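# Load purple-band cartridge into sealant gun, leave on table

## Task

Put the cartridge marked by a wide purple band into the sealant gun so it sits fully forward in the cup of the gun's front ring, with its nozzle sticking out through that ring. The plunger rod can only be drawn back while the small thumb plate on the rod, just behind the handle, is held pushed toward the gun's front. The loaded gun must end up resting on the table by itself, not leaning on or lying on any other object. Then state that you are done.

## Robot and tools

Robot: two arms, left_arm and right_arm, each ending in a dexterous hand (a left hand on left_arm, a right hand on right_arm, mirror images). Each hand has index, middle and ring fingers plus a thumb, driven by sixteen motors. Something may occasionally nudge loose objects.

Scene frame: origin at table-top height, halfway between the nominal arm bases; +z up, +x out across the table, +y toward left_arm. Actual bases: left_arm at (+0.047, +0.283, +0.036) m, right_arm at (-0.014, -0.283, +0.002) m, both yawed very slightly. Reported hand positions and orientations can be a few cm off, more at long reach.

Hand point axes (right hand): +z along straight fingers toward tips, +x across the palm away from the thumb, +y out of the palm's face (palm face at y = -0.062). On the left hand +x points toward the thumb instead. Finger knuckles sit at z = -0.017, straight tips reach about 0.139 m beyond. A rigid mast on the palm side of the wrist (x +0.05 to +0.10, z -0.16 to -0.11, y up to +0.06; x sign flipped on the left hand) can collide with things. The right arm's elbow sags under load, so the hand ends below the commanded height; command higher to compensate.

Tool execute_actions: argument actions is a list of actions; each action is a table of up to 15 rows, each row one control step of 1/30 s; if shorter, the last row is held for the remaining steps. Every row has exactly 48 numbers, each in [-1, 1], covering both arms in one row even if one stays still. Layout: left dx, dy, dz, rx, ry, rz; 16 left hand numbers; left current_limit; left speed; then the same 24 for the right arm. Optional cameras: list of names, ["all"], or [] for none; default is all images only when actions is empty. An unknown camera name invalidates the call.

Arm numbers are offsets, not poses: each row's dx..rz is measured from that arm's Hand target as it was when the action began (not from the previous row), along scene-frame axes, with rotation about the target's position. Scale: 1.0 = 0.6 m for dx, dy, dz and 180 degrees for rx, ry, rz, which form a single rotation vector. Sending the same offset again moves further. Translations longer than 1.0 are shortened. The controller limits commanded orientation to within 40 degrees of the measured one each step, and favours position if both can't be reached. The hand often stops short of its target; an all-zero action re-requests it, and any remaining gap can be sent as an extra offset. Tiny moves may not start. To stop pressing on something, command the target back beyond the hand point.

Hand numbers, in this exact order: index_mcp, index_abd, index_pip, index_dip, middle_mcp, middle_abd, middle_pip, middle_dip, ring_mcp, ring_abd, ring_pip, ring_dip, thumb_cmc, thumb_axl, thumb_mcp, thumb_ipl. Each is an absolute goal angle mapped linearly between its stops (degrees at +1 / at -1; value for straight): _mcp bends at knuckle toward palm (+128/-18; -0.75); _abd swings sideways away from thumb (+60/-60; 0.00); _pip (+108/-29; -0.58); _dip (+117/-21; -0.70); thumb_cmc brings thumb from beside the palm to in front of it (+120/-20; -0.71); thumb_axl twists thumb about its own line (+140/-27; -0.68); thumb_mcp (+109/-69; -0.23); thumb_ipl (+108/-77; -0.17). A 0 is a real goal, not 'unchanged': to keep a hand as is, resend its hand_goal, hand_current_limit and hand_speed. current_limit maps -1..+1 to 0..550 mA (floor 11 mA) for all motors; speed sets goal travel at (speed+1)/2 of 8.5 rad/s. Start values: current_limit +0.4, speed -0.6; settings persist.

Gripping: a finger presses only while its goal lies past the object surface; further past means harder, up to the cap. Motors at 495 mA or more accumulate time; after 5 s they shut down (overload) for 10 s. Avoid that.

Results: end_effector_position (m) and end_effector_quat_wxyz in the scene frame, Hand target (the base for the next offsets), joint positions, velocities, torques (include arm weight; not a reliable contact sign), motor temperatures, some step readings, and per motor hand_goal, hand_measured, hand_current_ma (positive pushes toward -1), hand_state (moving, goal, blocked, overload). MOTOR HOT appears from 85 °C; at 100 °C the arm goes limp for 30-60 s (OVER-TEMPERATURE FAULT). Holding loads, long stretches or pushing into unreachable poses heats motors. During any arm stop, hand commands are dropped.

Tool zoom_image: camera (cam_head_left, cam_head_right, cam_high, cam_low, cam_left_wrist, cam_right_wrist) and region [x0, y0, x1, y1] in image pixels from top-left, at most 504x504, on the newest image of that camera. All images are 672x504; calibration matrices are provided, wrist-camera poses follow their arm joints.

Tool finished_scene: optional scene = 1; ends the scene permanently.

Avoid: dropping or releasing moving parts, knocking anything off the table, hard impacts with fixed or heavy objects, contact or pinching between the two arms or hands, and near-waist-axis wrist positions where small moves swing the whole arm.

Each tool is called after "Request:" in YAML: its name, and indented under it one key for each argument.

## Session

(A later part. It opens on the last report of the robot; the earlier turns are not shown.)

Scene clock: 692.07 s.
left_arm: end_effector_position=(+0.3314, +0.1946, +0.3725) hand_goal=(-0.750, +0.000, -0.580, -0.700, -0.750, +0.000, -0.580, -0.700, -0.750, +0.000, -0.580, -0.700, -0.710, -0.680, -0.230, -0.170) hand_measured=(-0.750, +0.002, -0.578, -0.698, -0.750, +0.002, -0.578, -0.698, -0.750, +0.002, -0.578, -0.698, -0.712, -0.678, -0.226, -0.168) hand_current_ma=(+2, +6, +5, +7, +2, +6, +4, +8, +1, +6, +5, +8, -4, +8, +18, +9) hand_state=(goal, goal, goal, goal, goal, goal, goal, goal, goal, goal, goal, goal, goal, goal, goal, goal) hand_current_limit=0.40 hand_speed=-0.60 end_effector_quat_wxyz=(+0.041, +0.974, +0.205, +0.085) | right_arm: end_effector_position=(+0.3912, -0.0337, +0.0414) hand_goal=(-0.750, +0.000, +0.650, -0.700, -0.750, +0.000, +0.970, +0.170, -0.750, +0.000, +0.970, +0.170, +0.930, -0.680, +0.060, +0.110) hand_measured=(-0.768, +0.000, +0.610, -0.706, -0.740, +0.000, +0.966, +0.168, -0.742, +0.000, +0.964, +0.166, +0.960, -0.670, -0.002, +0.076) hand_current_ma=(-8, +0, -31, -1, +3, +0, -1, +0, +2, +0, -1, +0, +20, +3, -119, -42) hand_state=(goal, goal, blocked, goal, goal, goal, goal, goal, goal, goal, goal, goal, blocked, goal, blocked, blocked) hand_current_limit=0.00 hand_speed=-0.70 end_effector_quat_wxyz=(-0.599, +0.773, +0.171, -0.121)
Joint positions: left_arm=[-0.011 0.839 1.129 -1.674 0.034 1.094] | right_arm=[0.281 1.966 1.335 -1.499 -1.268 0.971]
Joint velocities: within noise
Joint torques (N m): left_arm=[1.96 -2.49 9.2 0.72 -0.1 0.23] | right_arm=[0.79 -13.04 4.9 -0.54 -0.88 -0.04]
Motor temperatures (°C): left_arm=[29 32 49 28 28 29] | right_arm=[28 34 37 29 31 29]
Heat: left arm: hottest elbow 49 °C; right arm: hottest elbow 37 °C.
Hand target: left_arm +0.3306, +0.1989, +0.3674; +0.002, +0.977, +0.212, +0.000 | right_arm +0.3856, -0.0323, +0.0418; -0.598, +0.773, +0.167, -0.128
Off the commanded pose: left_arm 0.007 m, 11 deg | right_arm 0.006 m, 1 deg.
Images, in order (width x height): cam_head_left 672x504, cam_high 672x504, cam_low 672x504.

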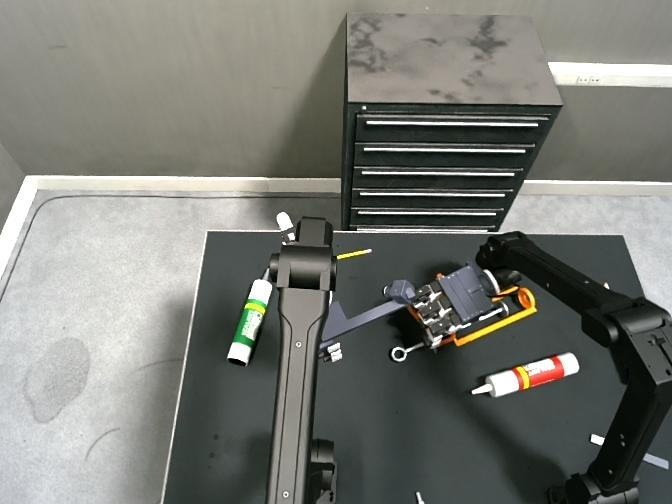

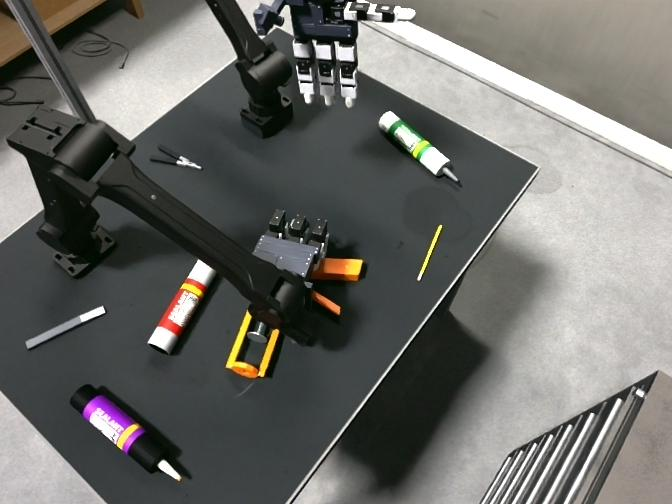

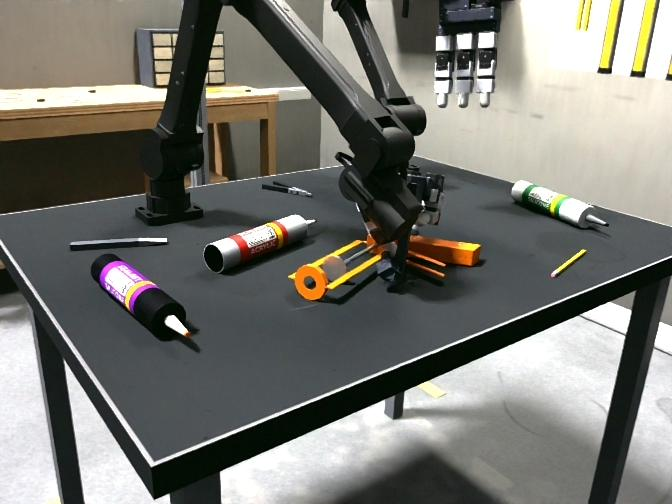

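Request:
execute_actions:
  actions:
    - [[0.0167,-0.1167,-0.0333,0,0,0,-0.75,0,-0.58,-0.7,-0.75,0,-0.58,-0.7,-0.75,0,-0.58,-0.7,-0.71,-0.68,-0.23,-0.17,0.4,-0.6,0,0,0,0,0,0,-0.75,0,0.65,-0.7,-0.75,0,0.97,0.17,-0.75,0,0.97,0.17,0.93,-0.68,0.06,0.11,0,-0.7]]
    - [[0.0333,-0.1333,-0.0833,0,0,0,-0.75,0,-0.58,-0.7,-0.75,0,-0.58,-0.7,-0.75,0,-0.58,-0.7,-0.71,-0.68,-0.23,-0.17,0.4,-0.6,0,0,0,0,0,0,-0.75,0,0.65,-0.7,-0.75,0,0.97,0.17,-0.75,0,0.97,0.17,0.93,-0.68,0.06,0.11,0,-0.7]]
    - [[0.0333,-0.0833,-0.0667,0,0,0,-0.75,0,-0.58,-0.7,-0.75,0,-0.58,-0.7,-0.75,0,-0.58,-0.7,-0.71,-0.68,-0.23,-0.17,0.4,-0.6,0,0,0,0,0,0,-0.75,0,0.65,-0.7,-0.75,0,0.97,0.17,-0.75,0,0.97,0.17,0.93,-0.68,0.06,0.11,0,-0.7]]
  cameras: ["cam_head_left","cam_head_right","cam_low","cam_high"]

Scene clock: 712.33 s.
left_arm: end_effector_position=(+0.3744, +0.0065, +0.2527) hand_goal=(-0.750, +0.000, -0.580, -0.700, -0.750, +0.000, -0.580, -0.700, -0.750, +0.000, -0.580, -0.700, -0.710, -0.680, -0.230, -0.170) hand_measured=(-0.750, +0.002, -0.578, -0.698, -0.750, +0.002, -0.578, -0.698, -0.750, +0.002, -0.578, -0.698, -0.710, -0.678, -0.226, -0.168) hand_current_ma=(+3, +6, +4, +7, +3, +6, +4, +8, +3, +5, +4, +8, -2, +8, +18, +9) hand_state=(goal, goal, goal, goal, goal, goal, goal, goal, goal, goal, goal, goal, goal, goal, goal, goal) hand_current_limit=0.40 hand_speed=-0.60 end_effector_quat_wxyz=(-0.004, +0.978, +0.210, -0.006) | right_arm: end_effector_position=(+0.3912, -0.0337, +0.0414) hand_goal=(-0.750, +0.000, +0.650, -0.700, -0.750, +0.000, +0.970, +0.170, -0.750, +0.000, +0.970, +0.170, +0.930, -0.680, +0.060, +0.110) hand_measured=(-0.768, +0.000, +0.610, -0.706, -0.740, +0.000, +0.966, +0.168, -0.742, +0.000, +0.964, +0.166, +0.960, -0.670, -0.002, +0.076) hand_current_ma=(-8, +0, -31, -1, +3, +0, -1, +0, +2, +0, -1, +0, +20, +3, -119, -42) hand_state=(goal, goal, blocked, goal, goal, goal, goal, goal, goal, goal, goal, goal, blocked, goal, blocked, blocked) hand_current_limit=0.00 hand_speed=-0.70 end_effector_quat_wxyz=(-0.599, +0.773, +0.171, -0.121)
Joint positions: left_arm=[-0.602 1.249 1.129 -1.464 0.005 0.498] | right_arm=[0.281 1.966 1.335 -1.499 -1.268 0.971]
Joint torques (N m): left_arm=[0.09 -8.82 11.04 0.88 -0.19 -0.04] | right_arm=[0.79 -13.04 4.89 -0.54 -0.89 -0.03]
Heat: left arm: hottest elbow 49 °C; right arm: hottest elbow 36 °C.
Hand target: left_arm +0.3806, -0.0011, +0.2575; +0.002, +0.977, +0.212, +0.000 | right_arm +0.3856, -0.0323, +0.0418; -0.598, +0.773, +0.167, -0.128
Off the commanded pose: left_arm 0.011 m, 1 deg | right_arm 0.006 m, 1 deg.
Step readings (end_effector_position of left_arm | right_arm):
0: (+0.3314, +0.1946, +0.3725) | (+0.3912, -0.0337, +0.0414)
1: (+0.3314, +0.1945, +0.3725) | (+0.3912, -0.0337, +0.0414)
2: (+0.3319, +0.1936, +0.3716) | (+0.3912, -0.0337, +0.0414)
4: (+0.3312, +0.1811, +0.3690) | (+0.3912, -0.0337, +0.0414)
8: (+0.3273, +0.1403, +0.3570) | (+0.3912, -0.0337, +0.0414)
15: (+0.3370, +0.1317, +0.3423) | (+0.3912, -0.0337, +0.0414)
16: (+0.3375, +0.1318, +0.3422) | (+0.3912, -0.0337, +0.0414)
17: (+0.3379, +0.1294, +0.3411) | (+0.3912, -0.0337, +0.0414)
19: (+0.3381, +0.1133, +0.3374) | (+0.3912, -0.0337, +0.0414)
23: (+0.3380, +0.0664, +0.3150) | (+0.3912, -0.0337, +0.0414)
30: (+0.3520, +0.0541, +0.2895) | (+0.3912, -0.0337, +0.0414)
31: (+0.3526, +0.0542, +0.2896) | (+0.3912, -0.0337, +0.0414)
32: (+0.3544, +0.0526, +0.2900) | (+0.3912, -0.0337, +0.0414)
34: (+0.3601, +0.0434, +0.2889) | (+0.3912, -0.0337, +0.0414)
38: (+0.3670, +0.0162, +0.2719) | (+0.3912, -0.0337, +0.0414)
45: (+0.3736, +0.0060, +0.2527) | (+0.3912, -0.0337, +0.0414)
Images, in order (width x height): cam_head_left 672x504, cam_head_right 672x504, cam_high 672x504, cam_low 672x504.

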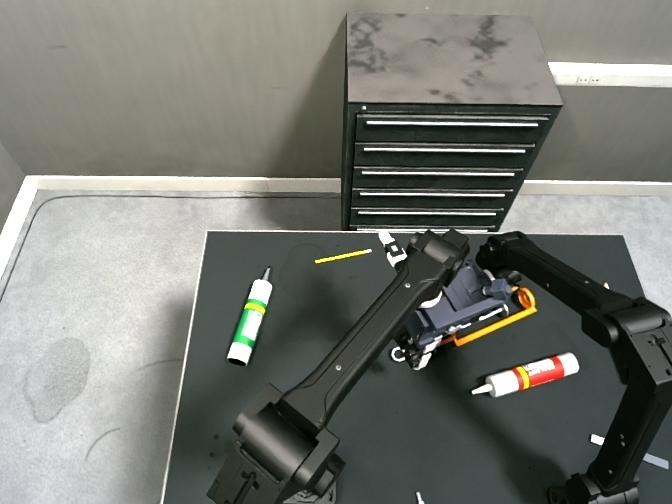

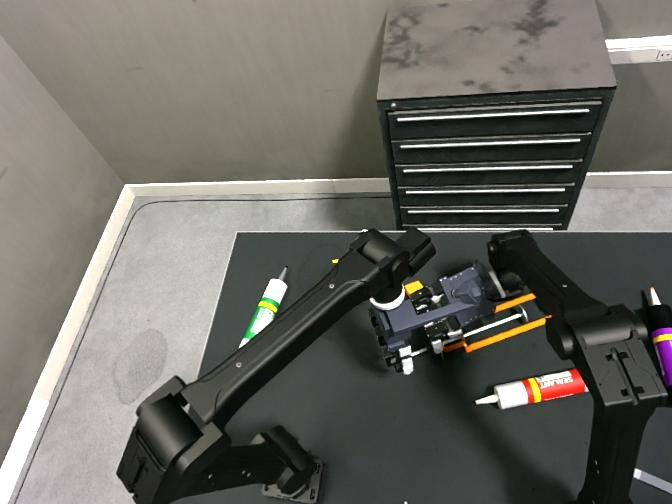

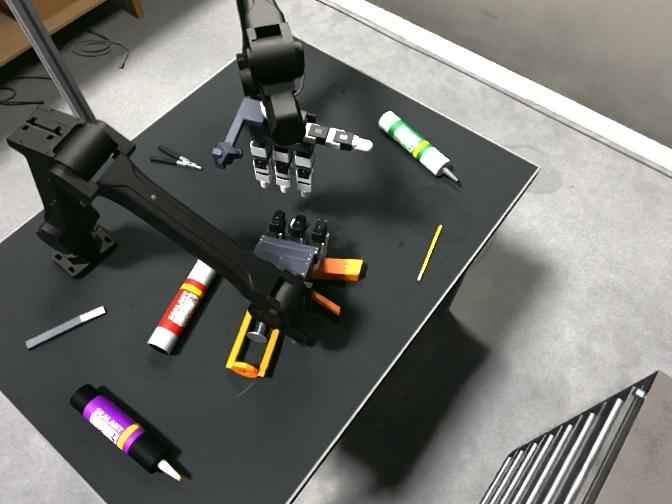

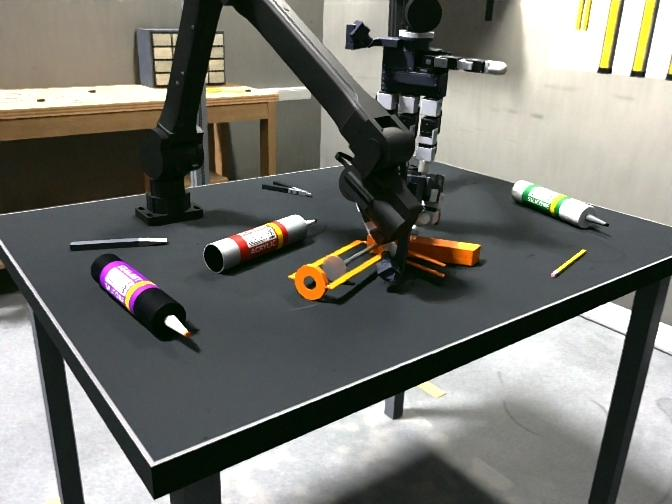

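Request:
execute_actions:
  actions:
    - [[0.0277,-0.05,-0.0833,0,0,0,-0.75,0,-0.58,-0.7,-0.75,0,-0.58,-0.7,-0.75,0,-0.58,-0.7,-0.71,-0.68,-0.23,-0.17,0.4,-0.6,0,0,0,0,0,0,-0.75,0,0.65,-0.7,-0.75,0,0.97,0.17,-0.75,0,0.97,0.17,0.93,-0.68,0.06,0.11,0,-0.7]]
  cameras: ["cam_head_left","cam_head_right","cam_low"]

Request:
zoom_image:
  camera: "cam_head_right"
  region: [340, 240, 560, 400]

Request:
zoom_image:
  camera: "cam_head_left"
  region: [370, 270, 550, 400]

Scene clock: 730.20 s.
left_arm: end_effector_position=(+0.3990, -0.0268, +0.2180) hand_goal=(-0.750, +0.000, -0.580, -0.700, -0.750, +0.000, -0.580, -0.700, -0.750, +0.000, -0.580, -0.700, -0.710, -0.680, -0.230, -0.170) hand_measured=(-0.750, +0.002, -0.578, -0.698, -0.750, +0.002, -0.578, -0.698, -0.750, +0.002, -0.578, -0.698, -0.710, -0.678, -0.226, -0.168) hand_current_ma=(+3, +6, +4, +7, +3, +6, +4, +8, +3, +5, +4, +8, -2, +8, +18, +9) hand_state=(goal, goal, goal, goal, goal, goal, goal, goal, goal, goal, goal, goal, goal, goal, goal, goal) hand_current_limit=0.40 hand_speed=-0.60 end_effector_quat_wxyz=(+0.008, +0.977, +0.212, +0.004) | right_arm: end_effector_position=(+0.3912, -0.0337, +0.0414) hand_goal=(-0.750, +0.000, +0.650, -0.700, -0.750, +0.000, +0.970, +0.170, -0.750, +0.000, +0.970, +0.170, +0.930, -0.680, +0.060, +0.110) hand_measured=(-0.768, +0.000, +0.610, -0.706, -0.740, +0.000, +0.966, +0.168, -0.742, +0.000, +0.964, +0.166, +0.960, -0.670, -0.002, +0.076) hand_current_ma=(-8, +0, -31, -1, +3, +0, -1, +0, +2, +0, -1, +0, +20, +3, -119, -42) hand_state=(goal, goal, blocked, goal, goal, goal, goal, goal, goal, goal, goal, goal, blocked, goal, blocked, blocked) hand_current_limit=0.00 hand_speed=-0.70 end_effector_quat_wxyz=(-0.599, +0.773, +0.171, -0.121)
Joint positions: left_arm=[-0.634 1.352 1.122 -1.323 0.004 0.462] | right_arm=[0.281 1.966 1.335 -1.499 -1.268 0.971]
Joint torques (N m): left_arm=[-0.38 -9.64 8.57 1.03 -0.16 -0.05] | right_arm=[0.79 -13.1 4.9 -0.54 -0.89 -0.04]
Heat: left arm: hottest elbow 51 °C; right arm: hottest elbow 36 °C.
Hand target: left_arm +0.3973, -0.0312, +0.2076; +0.002, +0.977, +0.212, +0.000 | right_arm +0.3856, -0.0323, +0.0418; -0.598, +0.773, +0.167, -0.128
Off the commanded pose: left_arm 0.011 m, 1 deg | right_arm 0.006 m, 1 deg.
Step readings (end_effector_position of left_arm | right_arm):
0: (+0.3745, +0.0065, +0.2527) | (+0.3912, -0.0337, +0.0414)
1: (+0.3748, +0.0063, +0.2528) | (+0.3912, -0.0337, +0.0414)
2: (+0.3766, +0.0048, +0.2531) | (+0.3912, -0.0337, +0.0414)
4: (+0.3844, -0.0031, +0.2522) | (+0.3912, -0.0337, +0.0414)
8: (+0.3951, -0.0200, +0.2380) | (+0.3912, -0.0337, +0.0414)
15: (+0.3983, -0.0264, +0.2177) | (+0.3912, -0.0337, +0.0414)
Images, in order (width x height): cam_head_left 672x504, cam_head_right 672x504, cam_low 672x504.

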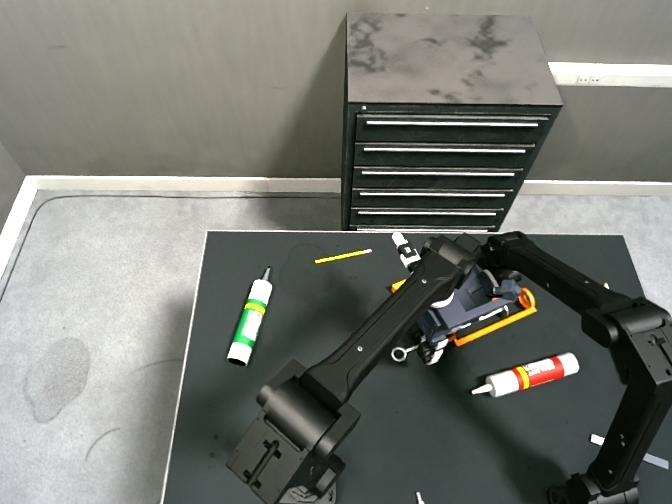

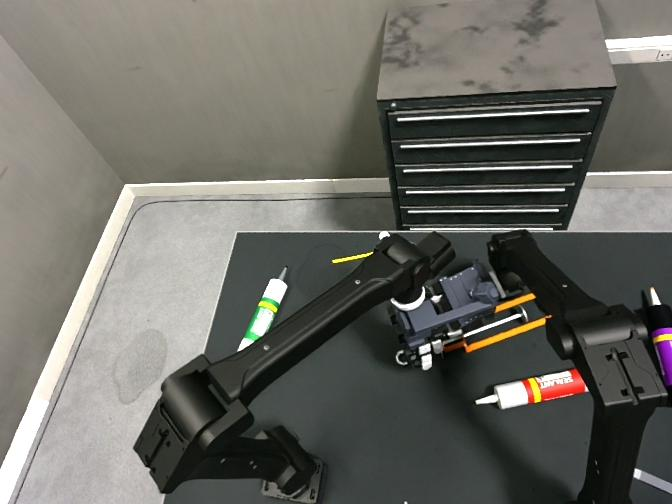

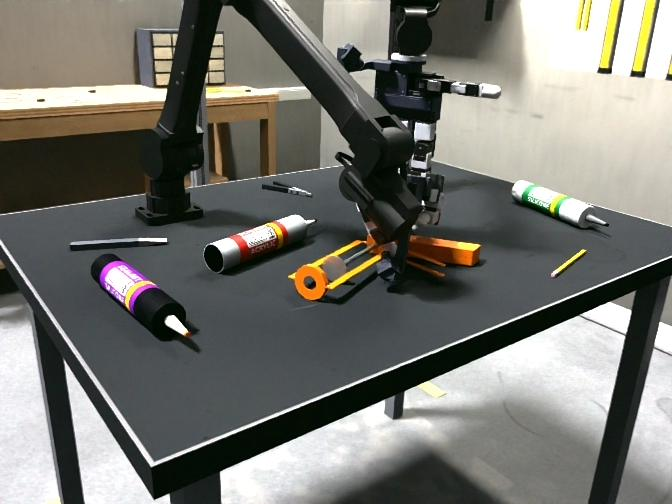

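Scaled by 2.291 from the camera's 672x504 image, which has a finer 960x720 frame.

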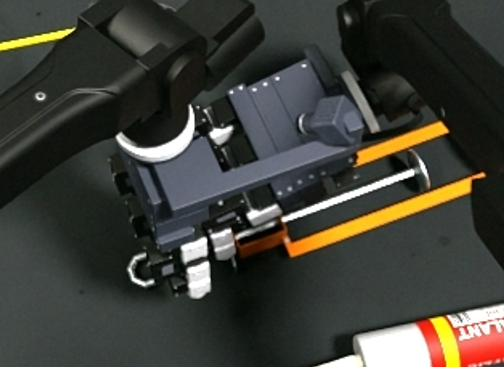

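Scaled by 2.800 from the camera's 672x504 image, which has a finer 960x720 frame.

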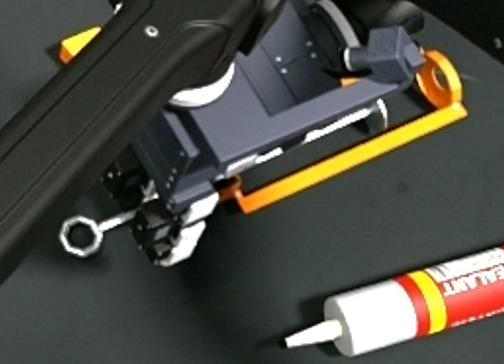

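Request:
execute_actions:
  actions:
    - [[-0.01,0.0228,-0.0333,0,0,0,-0.75,0,-0.58,-0.7,-0.75,0,-0.58,-0.7,-0.75,0,-0.58,-0.7,-0.71,-0.68,-0.23,-0.17,0.4,-0.6,0,0,0,0,0,0,-0.75,0,0.65,-0.7,-0.75,0,0.97,0.17,-0.75,0,0.97,0.17,0.93,-0.68,0.06,0.11,0,-0.7]]
  cameras: ["cam_head_left","cam_head_right","cam_left_wrist","cam_right_wrist","cam_high"]

Request:
zoom_image:
  camera: "cam_head_right"
  region: [370, 310, 470, 390]

Request:
zoom_image:
  camera: "cam_head_left"
  region: [380, 310, 480, 390]

Scene clock: 754.50 s.
left_arm: end_effector_position=(+0.3910, -0.0202, +0.1914) hand_goal=(-0.750, +0.000, -0.580, -0.700, -0.750, +0.000, -0.580, -0.700, -0.750, +0.000, -0.580, -0.700, -0.710, -0.680, -0.230, -0.170) hand_measured=(-0.750, +0.002, -0.578, -0.698, -0.750, +0.002, -0.578, -0.698, -0.750, +0.002, -0.578, -0.698, -0.710, -0.678, -0.226, -0.168) hand_current_ma=(+3, +6, +4, +7, +3, +6, +4, +8, +3, +5, +4, +8, -2, +8, +18, +9) hand_state=(goal, goal, goal, goal, goal, goal, goal, goal, goal, goal, goal, goal, goal, goal, goal, goal) hand_current_limit=0.40 hand_speed=-0.60 end_effector_quat_wxyz=(+0.003, +0.977, +0.212, +0.000) | right_arm: end_effector_position=(+0.3912, -0.0337, +0.0414) hand_goal=(-0.750, +0.000, +0.650, -0.700, -0.750, +0.000, +0.970, +0.170, -0.750, +0.000, +0.970, +0.170, +0.930, -0.680, +0.060, +0.110) hand_measured=(-0.768, +0.000, +0.610, -0.706, -0.740, +0.000, +0.966, +0.168, -0.742, +0.000, +0.964, +0.166, +0.960, -0.670, -0.002, +0.076) hand_current_ma=(-8, +0, -31, -1, +3, +0, -1, +0, +2, +0, -1, +0, +20, +3, -119, -42) hand_state=(goal, goal, blocked, goal, goal, goal, goal, goal, goal, goal, goal, goal, blocked, goal, blocked, blocked) hand_current_limit=0.00 hand_speed=-0.70 end_effector_quat_wxyz=(-0.599, +0.773, +0.171, -0.121)
Joint positions: left_arm=[-0.634 1.352 1.053 -1.269 0.004 0.461] | right_arm=[0.281 1.966 1.335 -1.499 -1.268 0.971]
Joint torques (N m): left_arm=[1.03 -10.99 8.05 0.98 -0.13 0.17] | right_arm=[0.73 -13.04 4.89 -0.54 -0.88 -0.04]
Heat: left arm: hottest elbow 49 °C; right arm: hottest elbow 36 °C.
Hand target: left_arm +0.3913, -0.0175, +0.1876; +0.002, +0.977, +0.212, +0.000 | right_arm +0.3856, -0.0323, +0.0418; -0.598, +0.773, +0.167, -0.128
Off the commanded pose: left_arm 0.005 m, 0 deg | right_arm 0.006 m, 1 deg.
Step readings (end_effector_position of left_arm | right_arm):
0: (+0.3991, -0.0267, +0.2180) | (+0.3912, -0.0337, +0.0414)
1: (+0.3991, -0.0267, +0.2179) | (+0.3912, -0.0337, +0.0414)
2: (+0.3992, -0.0268, +0.2168) | (+0.3912, -0.0337, +0.0414)
4: (+0.3991, -0.0267, +0.2121) | (+0.3912, -0.0337, +0.0414)
8: (+0.3917, -0.0207, +0.1952) | (+0.3912, -0.0337, +0.0414)
15: (+0.3908, -0.0200, +0.1913) | (+0.3912, -0.0337, +0.0414)
camera_calibration:
cam_left_wrist: T_world_to_cam=[[-0.954419, 0.296635, 0.0330383, 0.33811], [0.211047, 0.592448, 0.777473, -0.278656], [0.211052, 0.749008, -0.628048, 0.173762], [0, 0, 0, 1]] pos_world=[0.344836, -0.0653554, 0.314608]
cam_right_wrist: T_world_to_cam=[[-0.61938, -0.479279, -0.621819, 0.280023], [-0.0770116, -0.751125, 0.655653, -0.0859106], [-0.781305, 0.453986, 0.428322, 0.421925], [0, 0, 0, 1]] pos_world=[0.496477, -0.121868, 0.049732]
Images, in order (width x height): cam_head_left 672x504, cam_head_right 672x504, cam_high 672x504, cam_left_wrist 672x504, cam_right_wrist 672x504.

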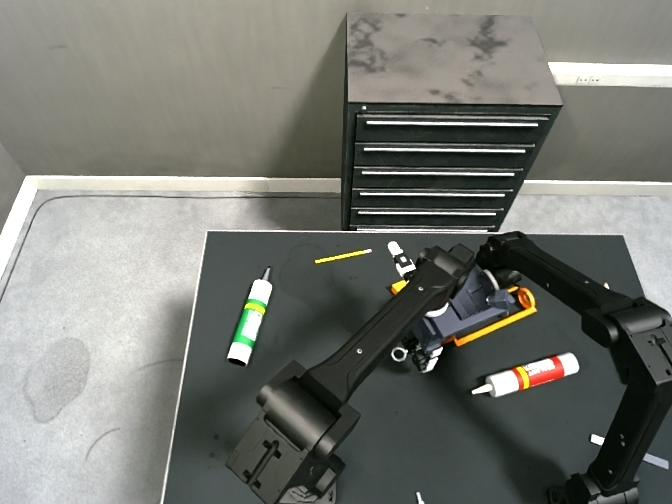

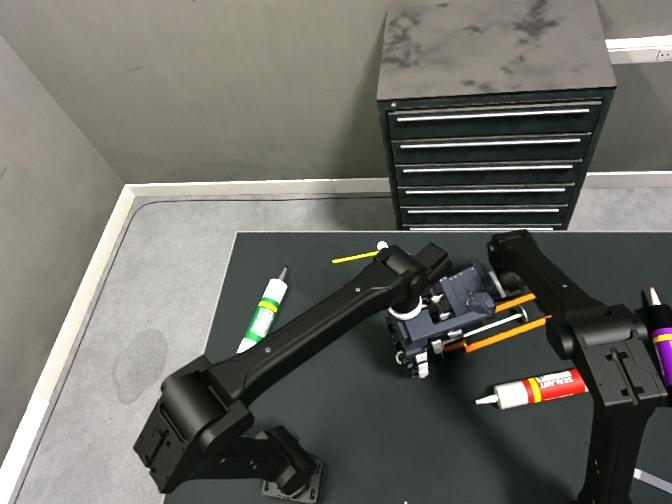

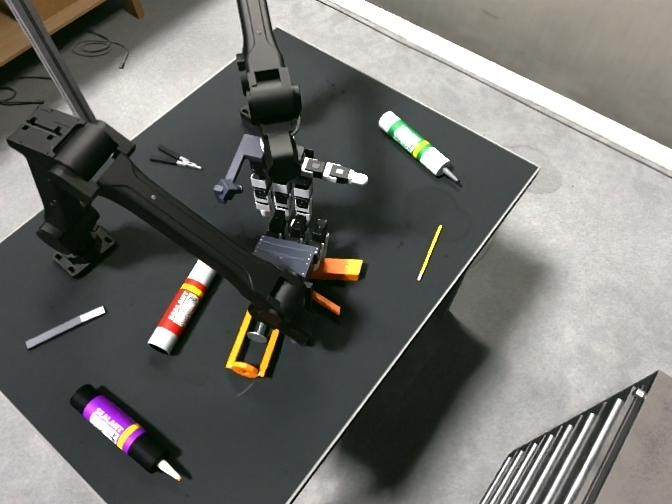

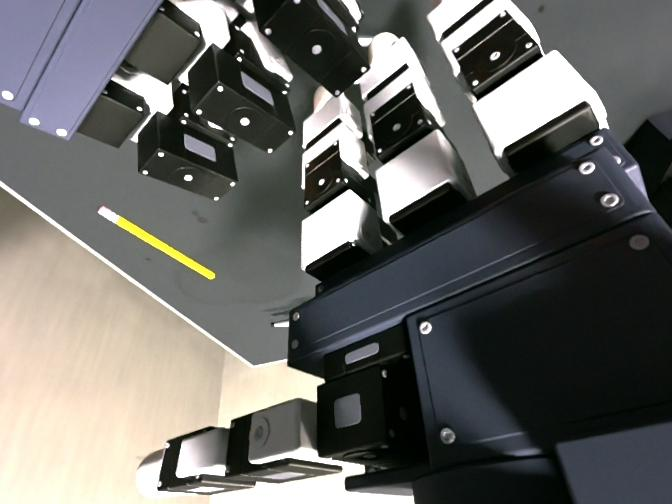

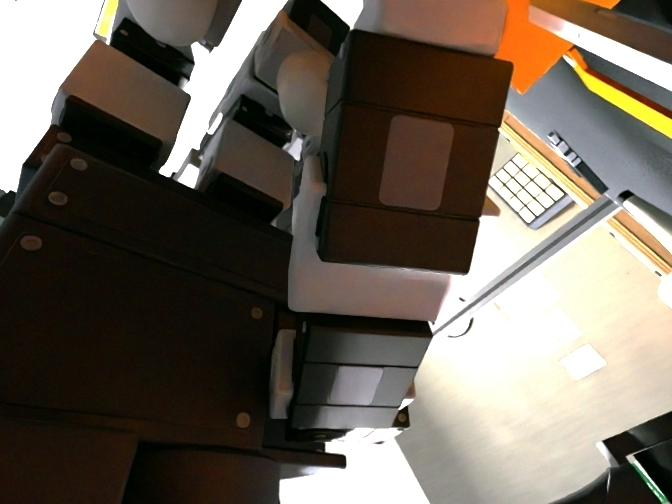

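Scaled by 5.040 from the camera's 672x504 image, which has a finer 960x720 frame.

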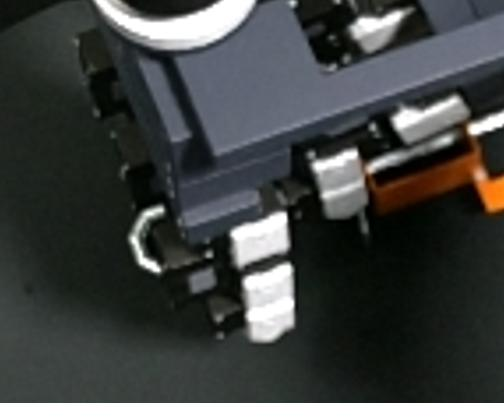

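Scaled by 5.040 from the camera's 672x504 image, which has a finer 960x720 frame.

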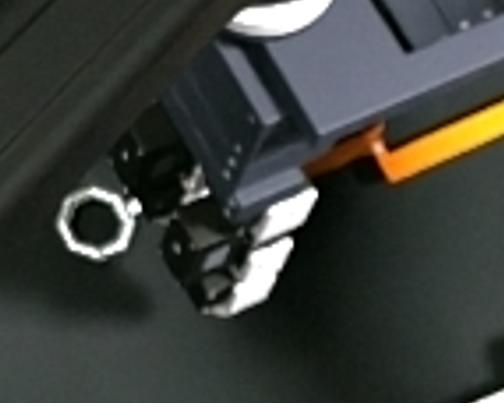

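Request:
zoom_image:
  camera: "cam_left_wrist"
  region: [150, 0, 450, 225]

Scaled by 1.680 from the camera's 672x504 image, which has a finer 960x720 frame.

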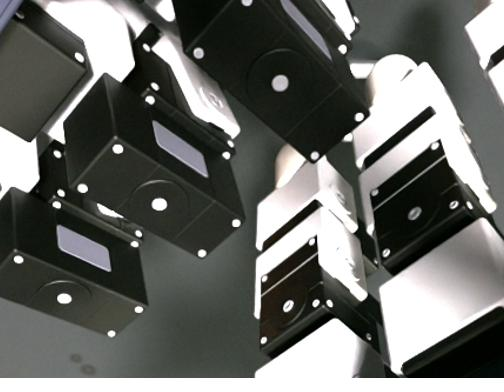

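Request:
execute_actions:
  actions:
    - [[-0.004,0.0092,-0.0333,0,0,0,-0.75,0,-0.58,-0.7,-0.75,0,-0.58,-0.7,-0.75,0,-0.58,-0.7,-0.71,-0.68,-0.23,-0.17,0.4,-0.6,0,0,0,0,0,0,-0.75,0,0.65,-0.7,-0.75,0,0.97,0.17,-0.75,0,0.97,0.17,0.93,-0.68,0.06,0.11,0,-0.7]]
    - [[0,0,-0.0333,0,0,0,-0.75,0,-0.58,-0.7,-0.75,0,-0.58,-0.7,-0.75,0,-0.58,-0.7,-0.71,-0.68,-0.23,-0.17,0.4,-0.6,0,0,0,0,0,0,-0.75,0,0.65,-0.7,-0.75,0,0.97,0.17,-0.75,0,0.97,0.17,0.93,-0.68,0.06,0.11,0,-0.7]]
  cameras: ["cam_head_left","cam_head_right","cam_left_wrist"]

Request:
zoom_image:
  camera: "cam_head_left"
  region: [380, 310, 480, 390]

Request:
zoom_image:
  camera: "cam_head_right"
  region: [370, 310, 470, 390]

Scene clock: 801.60 s.
left_arm: end_effector_position=(+0.3873, -0.0174, +0.1629) hand_goal=(-0.750, +0.000, -0.580, -0.700, -0.750, +0.000, -0.580, -0.700, -0.750, +0.000, -0.580, -0.700, -0.710, -0.680, -0.230, -0.170) hand_measured=(-0.750, +0.002, -0.578, -0.698, -0.750, +0.002, -0.578, -0.698, -0.750, +0.002, -0.578, -0.698, -0.710, -0.678, -0.226, -0.168) hand_current_ma=(+3, +6, +4, +7, +3, +6, +4, +8, +3, +5, +4, +8, -2, +8, +18, +9) hand_state=(goal, goal, goal, goal, goal, goal, goal, goal, goal, goal, goal, goal, goal, goal, goal, goal) hand_current_limit=0.40 hand_speed=-0.60 end_effector_quat_wxyz=(+0.013, +0.977, +0.211, +0.008) | right_arm: end_effector_position=(+0.3912, -0.0337, +0.0414) hand_goal=(-0.750, +0.000, +0.650, -0.700, -0.750, +0.000, +0.970, +0.170, -0.750, +0.000, +0.970, +0.170, +0.930, -0.680, +0.060, +0.110) hand_measured=(-0.768, +0.000, +0.610, -0.706, -0.740, +0.000, +0.966, +0.168, -0.742, +0.000, +0.964, +0.166, +0.960, -0.670, -0.002, +0.076) hand_current_ma=(-8, +0, -31, -1, +3, +0, -1, +0, +2, +0, -1, +0, +20, +3, -119, -42) hand_state=(goal, goal, blocked, goal, goal, goal, goal, goal, goal, goal, goal, goal, blocked, goal, blocked, blocked) hand_current_limit=0.00 hand_speed=-0.70 end_effector_quat_wxyz=(-0.599, +0.773, +0.171, -0.121)
Joint positions: left_arm=[-0.634 1.352 0.968 -1.157 0.004 0.463] | right_arm=[0.281 1.966 1.335 -1.499 -1.268 0.971]
Joint torques (N m): left_arm=[1.55 -8.7 7.46 1.02 -0.14 0.2] | right_arm=[0.79 -13.04 4.9 -0.54 -0.88 -0.03]
Heat: left arm: hottest elbow 45 °C; right arm: hottest elbow 36 °C.
Hand target: left_arm +0.3888, -0.0119, +0.1475; +0.002, +0.977, +0.212, +0.000 | right_arm +0.3856, -0.0323, +0.0418; -0.598, +0.773, +0.167, -0.128
Off the commanded pose: left_arm 0.016 m, 2 deg | right_arm 0.006 m, 1 deg.
Step readings (end_effector_position of left_arm | right_arm):
0: (+0.3910, -0.0202, +0.1914) | (+0.3912, -0.0337, +0.0414)
1: (+0.3910, -0.0201, +0.1913) | (+0.3912, -0.0337, +0.0414)
2: (+0.3912, -0.0203, +0.1904) | (+0.3912, -0.0337, +0.0414)
4: (+0.3916, -0.0207, +0.1871) | (+0.3912, -0.0337, +0.0414)
8: (+0.3871, -0.0171, +0.1759) | (+0.3912, -0.0337, +0.0414)
15: (+0.3869, -0.0171, +0.1735) | (+0.3912, -0.0337, +0.0414)
16: (+0.3871, -0.0172, +0.1736) | (+0.3912, -0.0337, +0.0414)
17: (+0.3874, -0.0174, +0.1729) | (+0.3912, -0.0337, +0.0414)
19: (+0.3885, -0.0183, +0.1709) | (+0.3912, -0.0337, +0.0414)
23: (+0.3868, -0.0169, +0.1641) | (+0.3912, -0.0337, +0.0414)
30: (+0.3872, -0.0173, +0.1628) | (+0.3912, -0.0337, +0.0414)
camera_calibration:
cam_left_wrist: T_world_to_cam=[[-0.954267, 0.298825, 0.00887015, 0.338675], [0.196549, 0.60475, 0.771781, -0.250622], [0.225263, 0.738228, -0.635827, 0.1501], [0, 0, 0, 1]] pos_world=[0.338634, -0.0604491, 0.285859]
Images, in order (width x height): cam_head_left 672x504, cam_head_right 672x504, cam_left_wrist 672x504.

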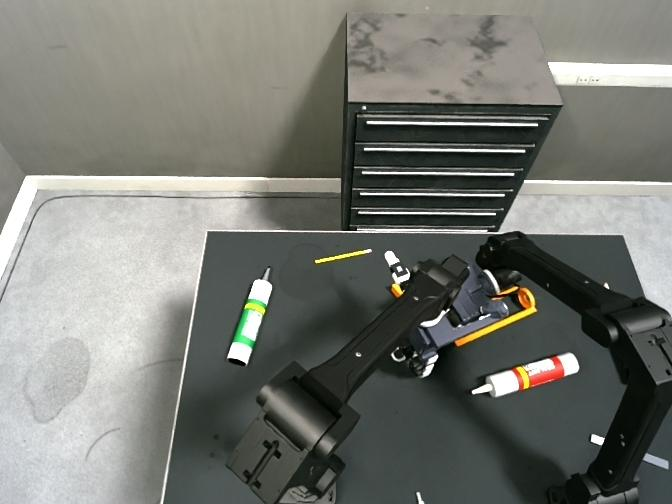

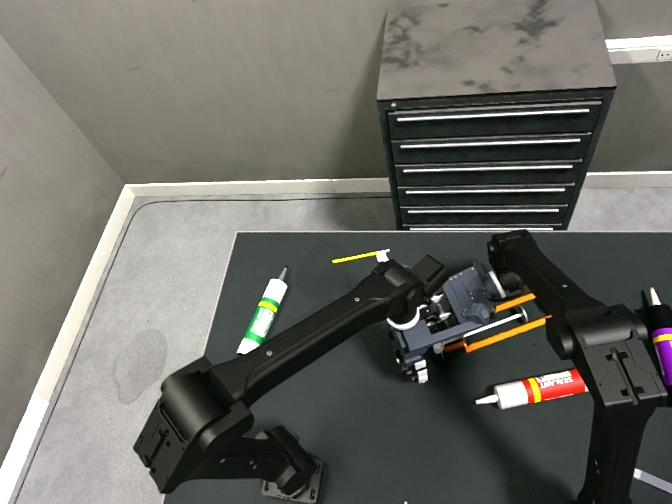

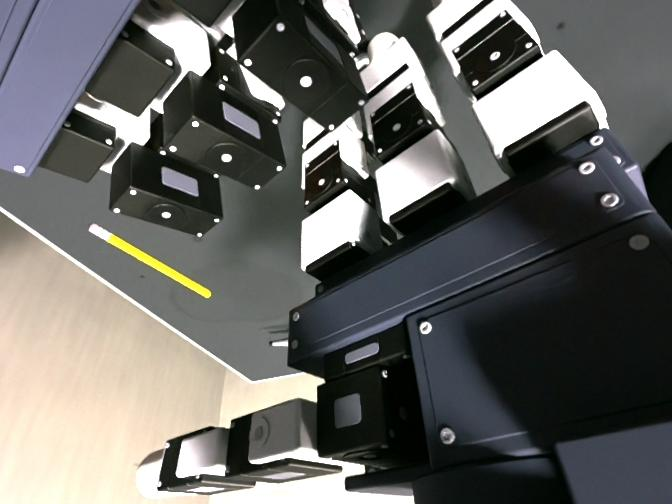

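Scaled by 5.040 from the camera's 672x504 image, which has a finer 960x720 frame.

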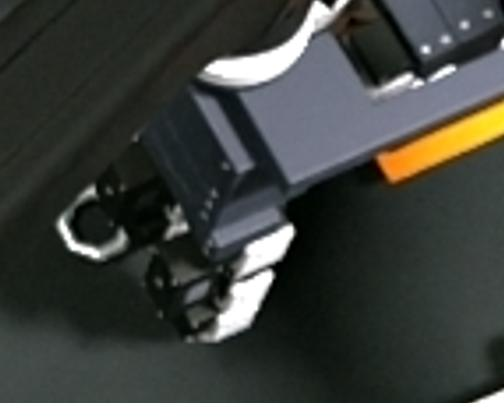

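Scaled by 5.040 from the camera's 672x504 image, which has a finer 960x720 frame.

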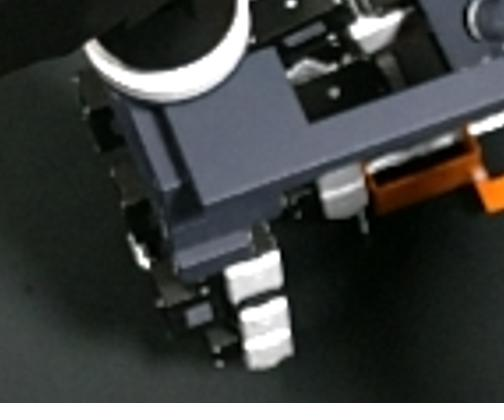

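Request:
execute_actions:
  actions:
    - [[0,0,-0.02,0,0,0,-0.75,0,-0.58,-0.7,-0.75,0,-0.58,-0.7,-0.75,0,-0.58,-0.7,-0.71,-0.68,-0.23,-0.17,0.4,-0.6,0,0,0,0,0,0,-0.75,0,0.65,-0.7,-0.75,0,0.97,0.17,-0.75,0,0.97,0.17,0.93,-0.68,0.06,0.11,0,-0.7]]
  cameras: ["cam_head_left","cam_left_wrist","cam_right_wrist"]

Request:
zoom_image:
  camera: "cam_left_wrist"
  region: [220, 0, 520, 225]

Request:
zoom_image:
  camera: "cam_head_left"
  region: [380, 310, 480, 390]

Scene clock: 816.13 s.
left_arm: end_effector_position=(+0.3876, -0.0176, +0.1515) hand_goal=(-0.750, +0.000, -0.580, -0.700, -0.750, +0.000, -0.580, -0.700, -0.750, +0.000, -0.580, -0.700, -0.710, -0.680, -0.230, -0.170) hand_measured=(-0.750, +0.002, -0.578, -0.698, -0.750, +0.002, -0.578, -0.698, -0.750, +0.002, -0.578, -0.698, -0.710, -0.678, -0.226, -0.168) hand_current_ma=(+3, +6, +4, +7, +3, +6, +4, +8, +3, +5, +4, +8, -2, +8, +18, +9) hand_state=(goal, goal, goal, goal, goal, goal, goal, goal, goal, goal, goal, goal, goal, goal, goal, goal) hand_current_limit=0.40 hand_speed=-0.60 end_effector_quat_wxyz=(+0.013, +0.977, +0.211, +0.008) | right_arm: end_effector_position=(+0.3912, -0.0337, +0.0414) hand_goal=(-0.750, +0.000, +0.650, -0.700, -0.750, +0.000, +0.970, +0.170, -0.750, +0.000, +0.970, +0.170, +0.930, -0.680, +0.060, +0.110) hand_measured=(-0.768, +0.000, +0.610, -0.706, -0.740, +0.000, +0.966, +0.168, -0.742, +0.000, +0.964, +0.166, +0.960, -0.670, -0.002, +0.076) hand_current_ma=(-8, +0, -31, -1, +3, +0, -1, +0, +2, +0, -1, +0, +20, +3, -119, -42) hand_state=(goal, goal, blocked, goal, goal, goal, goal, goal, goal, goal, goal, goal, blocked, goal, blocked, blocked) hand_current_limit=0.00 hand_speed=-0.70 end_effector_quat_wxyz=(-0.599, +0.773, +0.171, -0.121)
Joint positions: left_arm=[-0.634 1.364 0.947 -1.123 0.004 0.463] | right_arm=[0.281 1.966 1.335 -1.499 -1.268 0.971]
Joint torques (N m): left_arm=[1.85 -8.7 7.64 1.06 -0.15 0.22] | right_arm=[0.73 -13.04 4.89 -0.54 -0.89 -0.03]
Heat: left arm: hottest elbow 45 °C; right arm: hottest elbow 36 °C.
Hand target: left_arm +0.3888, -0.0119, +0.1356; +0.002, +0.977, +0.212, +0.000 | right_arm +0.3856, -0.0323, +0.0418; -0.598, +0.773, +0.167, -0.128
Off the commanded pose: left_arm 0.017 m, 2 deg | right_arm 0.006 m, 1 deg.
Step readings (end_effector_position of left_arm | right_arm):
0: (+0.3873, -0.0174, +0.1629) | (+0.3912, -0.0337, +0.0414)
1: (+0.3874, -0.0174, +0.1629) | (+0.3912, -0.0337, +0.0414)
2: (+0.3876, -0.0176, +0.1627) | (+0.3912, -0.0337, +0.0414)
4: (+0.3883, -0.0182, +0.1615) | (+0.3912, -0.0337, +0.0414)
8: (+0.3876, -0.0176, +0.1555) | (+0.3912, -0.0337, +0.0414)
15: (+0.3874, -0.0175, +0.1514) | (+0.3912, -0.0337, +0.0414)
camera_calibration:
cam_left_wrist: T_world_to_cam=[[-0.954262, 0.298879, 0.00744621, 0.339294], [0.195648, 0.605447, 0.771463, -0.241346], [0.226066, 0.737635, -0.63623, 0.142704], [0, 0, 0, 1]] pos_world=[0.338734, -0.0605488, 0.274456]
cam_right_wrist: T_world_to_cam=[[-0.61938, -0.479279, -0.621819, 0.280023], [-0.0770116, -0.751125, 0.655653, -0.0859106], [-0.781305, 0.453986, 0.428322, 0.421925], [0, 0, 0, 1]] pos_world=[0.496477, -0.121868, 0.049732]
Images, in order (width x height): cam_head_left 672x504, cam_left_wrist 672x504, cam_right_wrist 672x504.

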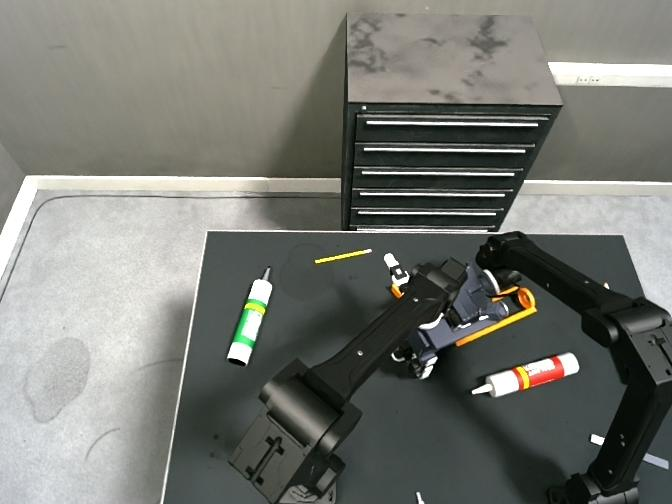

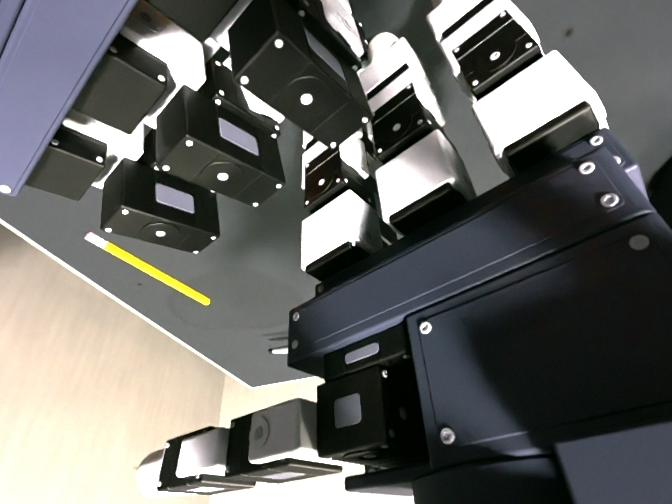

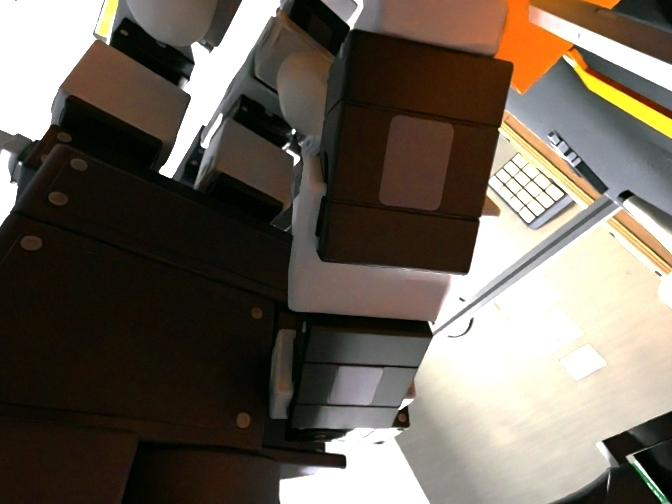

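Scaled by 1.680 from the camera's 672x504 image, which has a finer 960x720 frame.

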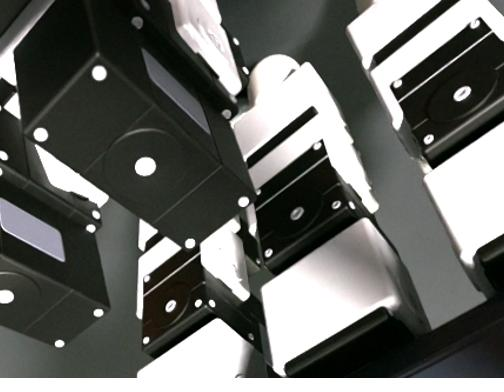

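Scaled by 5.040 from the camera's 672x504 image, which has a finer 960x720 frame.

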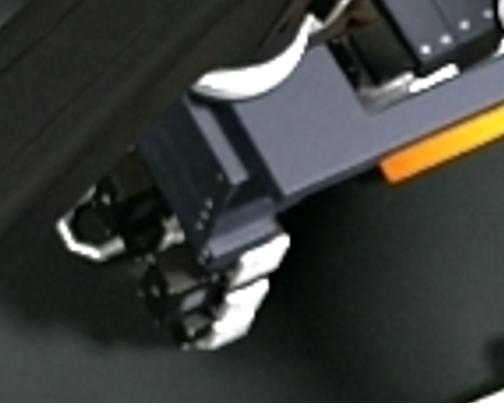

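Request:
execute_actions:
  actions:
    - [[0,0,0,0,0,0,-0.75,0,-0.58,-0.7,-0.75,0,-0.58,-0.7,-0.75,0,-0.58,-0.7,-0.71,-0.68,-0.23,-0.17,0.4,-0.6,0,0,0,0,0,0,-0.75,0,0.8,-0.7,-0.75,0,0.97,0.17,-0.75,0,0.97,0.17,0.93,-0.68,0.12,0.11,0.1,-0.7]]
    - [[0,0,0,0,0,0,-0.75,0,-0.58,-0.7,-0.75,0,-0.58,-0.7,-0.75,0,-0.58,-0.7,-0.71,-0.68,-0.23,-0.17,0.4,-0.6,0,0,0,0,0,0,-0.75,0,0.8,-0.7,-0.75,0,0.97,0.17,-0.75,0,0.97,0.17,0.93,-0.68,0.12,0.11,0.1,-0.7]]
  cameras: ["cam_head_left","cam_head_right","cam_low"]

Request:
zoom_image:
  camera: "cam_head_right"
  region: [390, 290, 490, 370]

Scene clock: 826.50 s.
left_arm: end_effector_position=(+0.3876, -0.0176, +0.1515) hand_goal=(-0.750, +0.000, -0.580, -0.700, -0.750, +0.000, -0.580, -0.700, -0.750, +0.000, -0.580, -0.700, -0.710, -0.680, -0.230, -0.170) hand_measured=(-0.750, +0.002, -0.578, -0.698, -0.750, +0.002, -0.578, -0.698, -0.750, +0.002, -0.578, -0.698, -0.710, -0.678, -0.226, -0.168) hand_current_ma=(+3, +6, +4, +7, +3, +6, +4, +8, +3, +5, +4, +8, -2, +8, +18, +9) hand_state=(goal, goal, goal, goal, goal, goal, goal, goal, goal, goal, goal, goal, goal, goal, goal, goal) hand_current_limit=0.40 hand_speed=-0.60 end_effector_quat_wxyz=(+0.013, +0.977, +0.211, +0.008) | right_arm: end_effector_position=(+0.3913, -0.0331, +0.0419) hand_goal=(-0.750, +0.000, +0.800, -0.700, -0.750, +0.000, +0.970, +0.170, -0.750, +0.000, +0.970, +0.170, +0.930, -0.680, +0.120, +0.110) hand_measured=(-0.790, +0.000, +0.720, -0.718, -0.740, +0.000, +0.966, +0.168, -0.742, +0.000, +0.964, +0.166, +0.954, -0.670, -0.002, +0.076) hand_current_ma=(-35, +0, -114, -8, +3, +0, -1, +0, +2, +0, -1, +0, +13, +3, -303, -42) hand_state=(blocked, goal, blocked, goal, goal, goal, goal, goal, goal, goal, goal, goal, blocked, goal, blocked, blocked) hand_current_limit=0.10 hand_speed=-0.70 end_effector_quat_wxyz=(-0.601, +0.772, +0.170, -0.120)
Joint positions: left_arm=[-0.634 1.364 0.947 -1.123 0.004 0.463] | right_arm=[0.281 1.966 1.335 -1.499 -1.272 0.971]
Joint torques (N m): left_arm=[1.44 -8.47 7.51 1.05 -0.15 0.21] | right_arm=[0.73 -13.04 4.9 -0.53 -0.72 -0.04]
Heat: left arm: hottest elbow 45 °C; right arm: hottest elbow 36 °C.
Hand target: left_arm +0.3888, -0.0119, +0.1356; +0.002, +0.977, +0.212, +0.000 | right_arm +0.3856, -0.0323, +0.0418; -0.598, +0.773, +0.167, -0.128
Off the commanded pose: left_arm 0.017 m, 2 deg | right_arm 0.006 m, 1 deg.
Step readings (end_effector_position of left_arm | right_arm):
0: (+0.3876, -0.0176, +0.1515) | (+0.3912, -0.0337, +0.0414)
1: (+0.3876, -0.0176, +0.1515) | (+0.3912, -0.0337, +0.0414)
2: (+0.3876, -0.0176, +0.1515) | (+0.3912, -0.0336, +0.0415)
4: (+0.3876, -0.0176, +0.1515) | (+0.3913, -0.0331, +0.0419)
8: (+0.3876, -0.0176, +0.1515) | (+0.3913, -0.0331, +0.0419)
15: (+0.3876, -0.0176, +0.1515) | (+0.3913, -0.0331, +0.0419)
16: (+0.3876, -0.0176, +0.1515) | (+0.3913, -0.0331, +0.0419)
17: (+0.3876, -0.0176, +0.1515) | (+0.3913, -0.0331, +0.0419)
19: (+0.3876, -0.0176, +0.1515) | (+0.3913, -0.0331, +0.0419)
23: (+0.3876, -0.0176, +0.1515) | (+0.3913, -0.0331, +0.0419)
30: (+0.3876, -0.0176, +0.1515) | (+0.3913, -0.0331, +0.0419)
Images, in order (width x height): cam_head_left 672x504, cam_head_right 672x504, cam_low 672x504.

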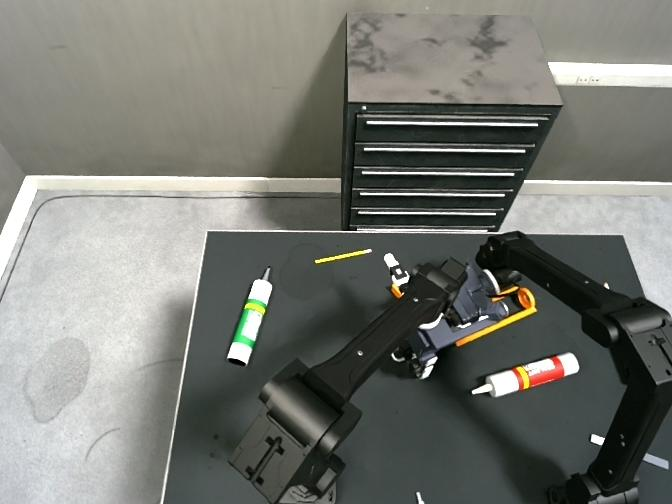

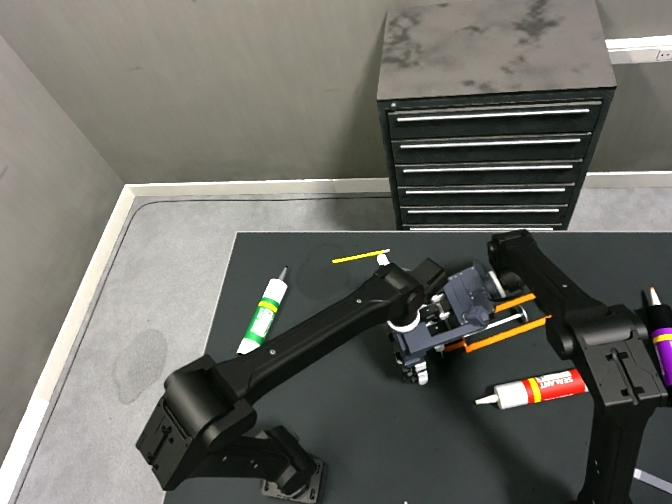

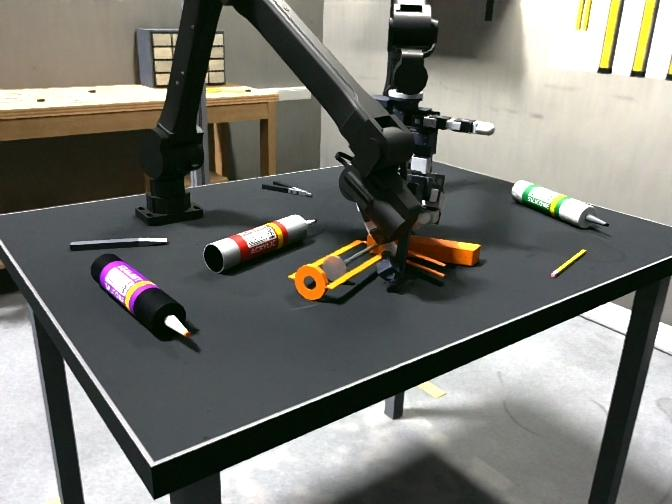

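Scaled by 5.040 from the camera's 672x504 image, which has a finer 960x720 frame.

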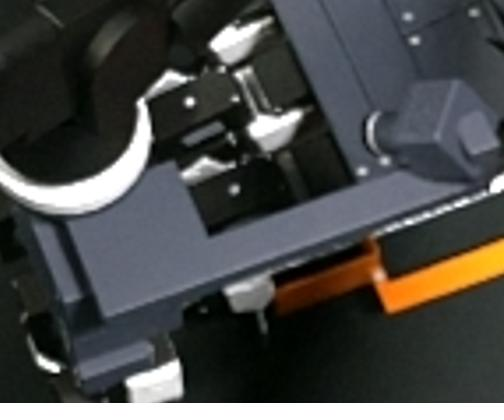

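Request:
zoom_image:
  camera: "cam_head_right"
  region: [425, 330, 465, 362]

Request:
zoom_image:
  camera: "cam_low"
  region: [340, 180, 460, 300]

Scaled by 12.600 from the camera's 672x504 image, which has a finer 960x720 frame.

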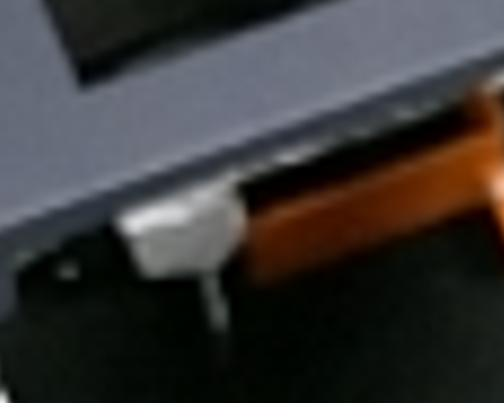

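Scaled by 4.200 from the camera's 672x504 image, which has a finer 960x720 frame.

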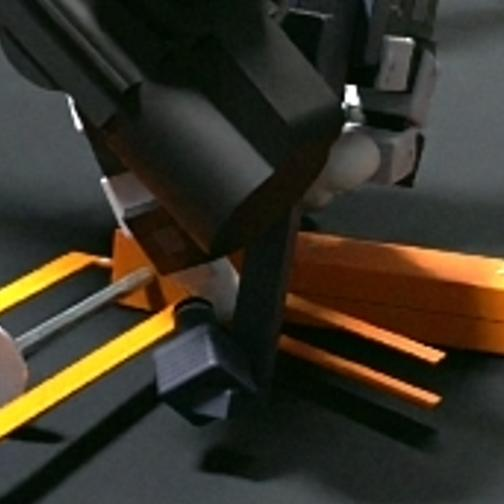

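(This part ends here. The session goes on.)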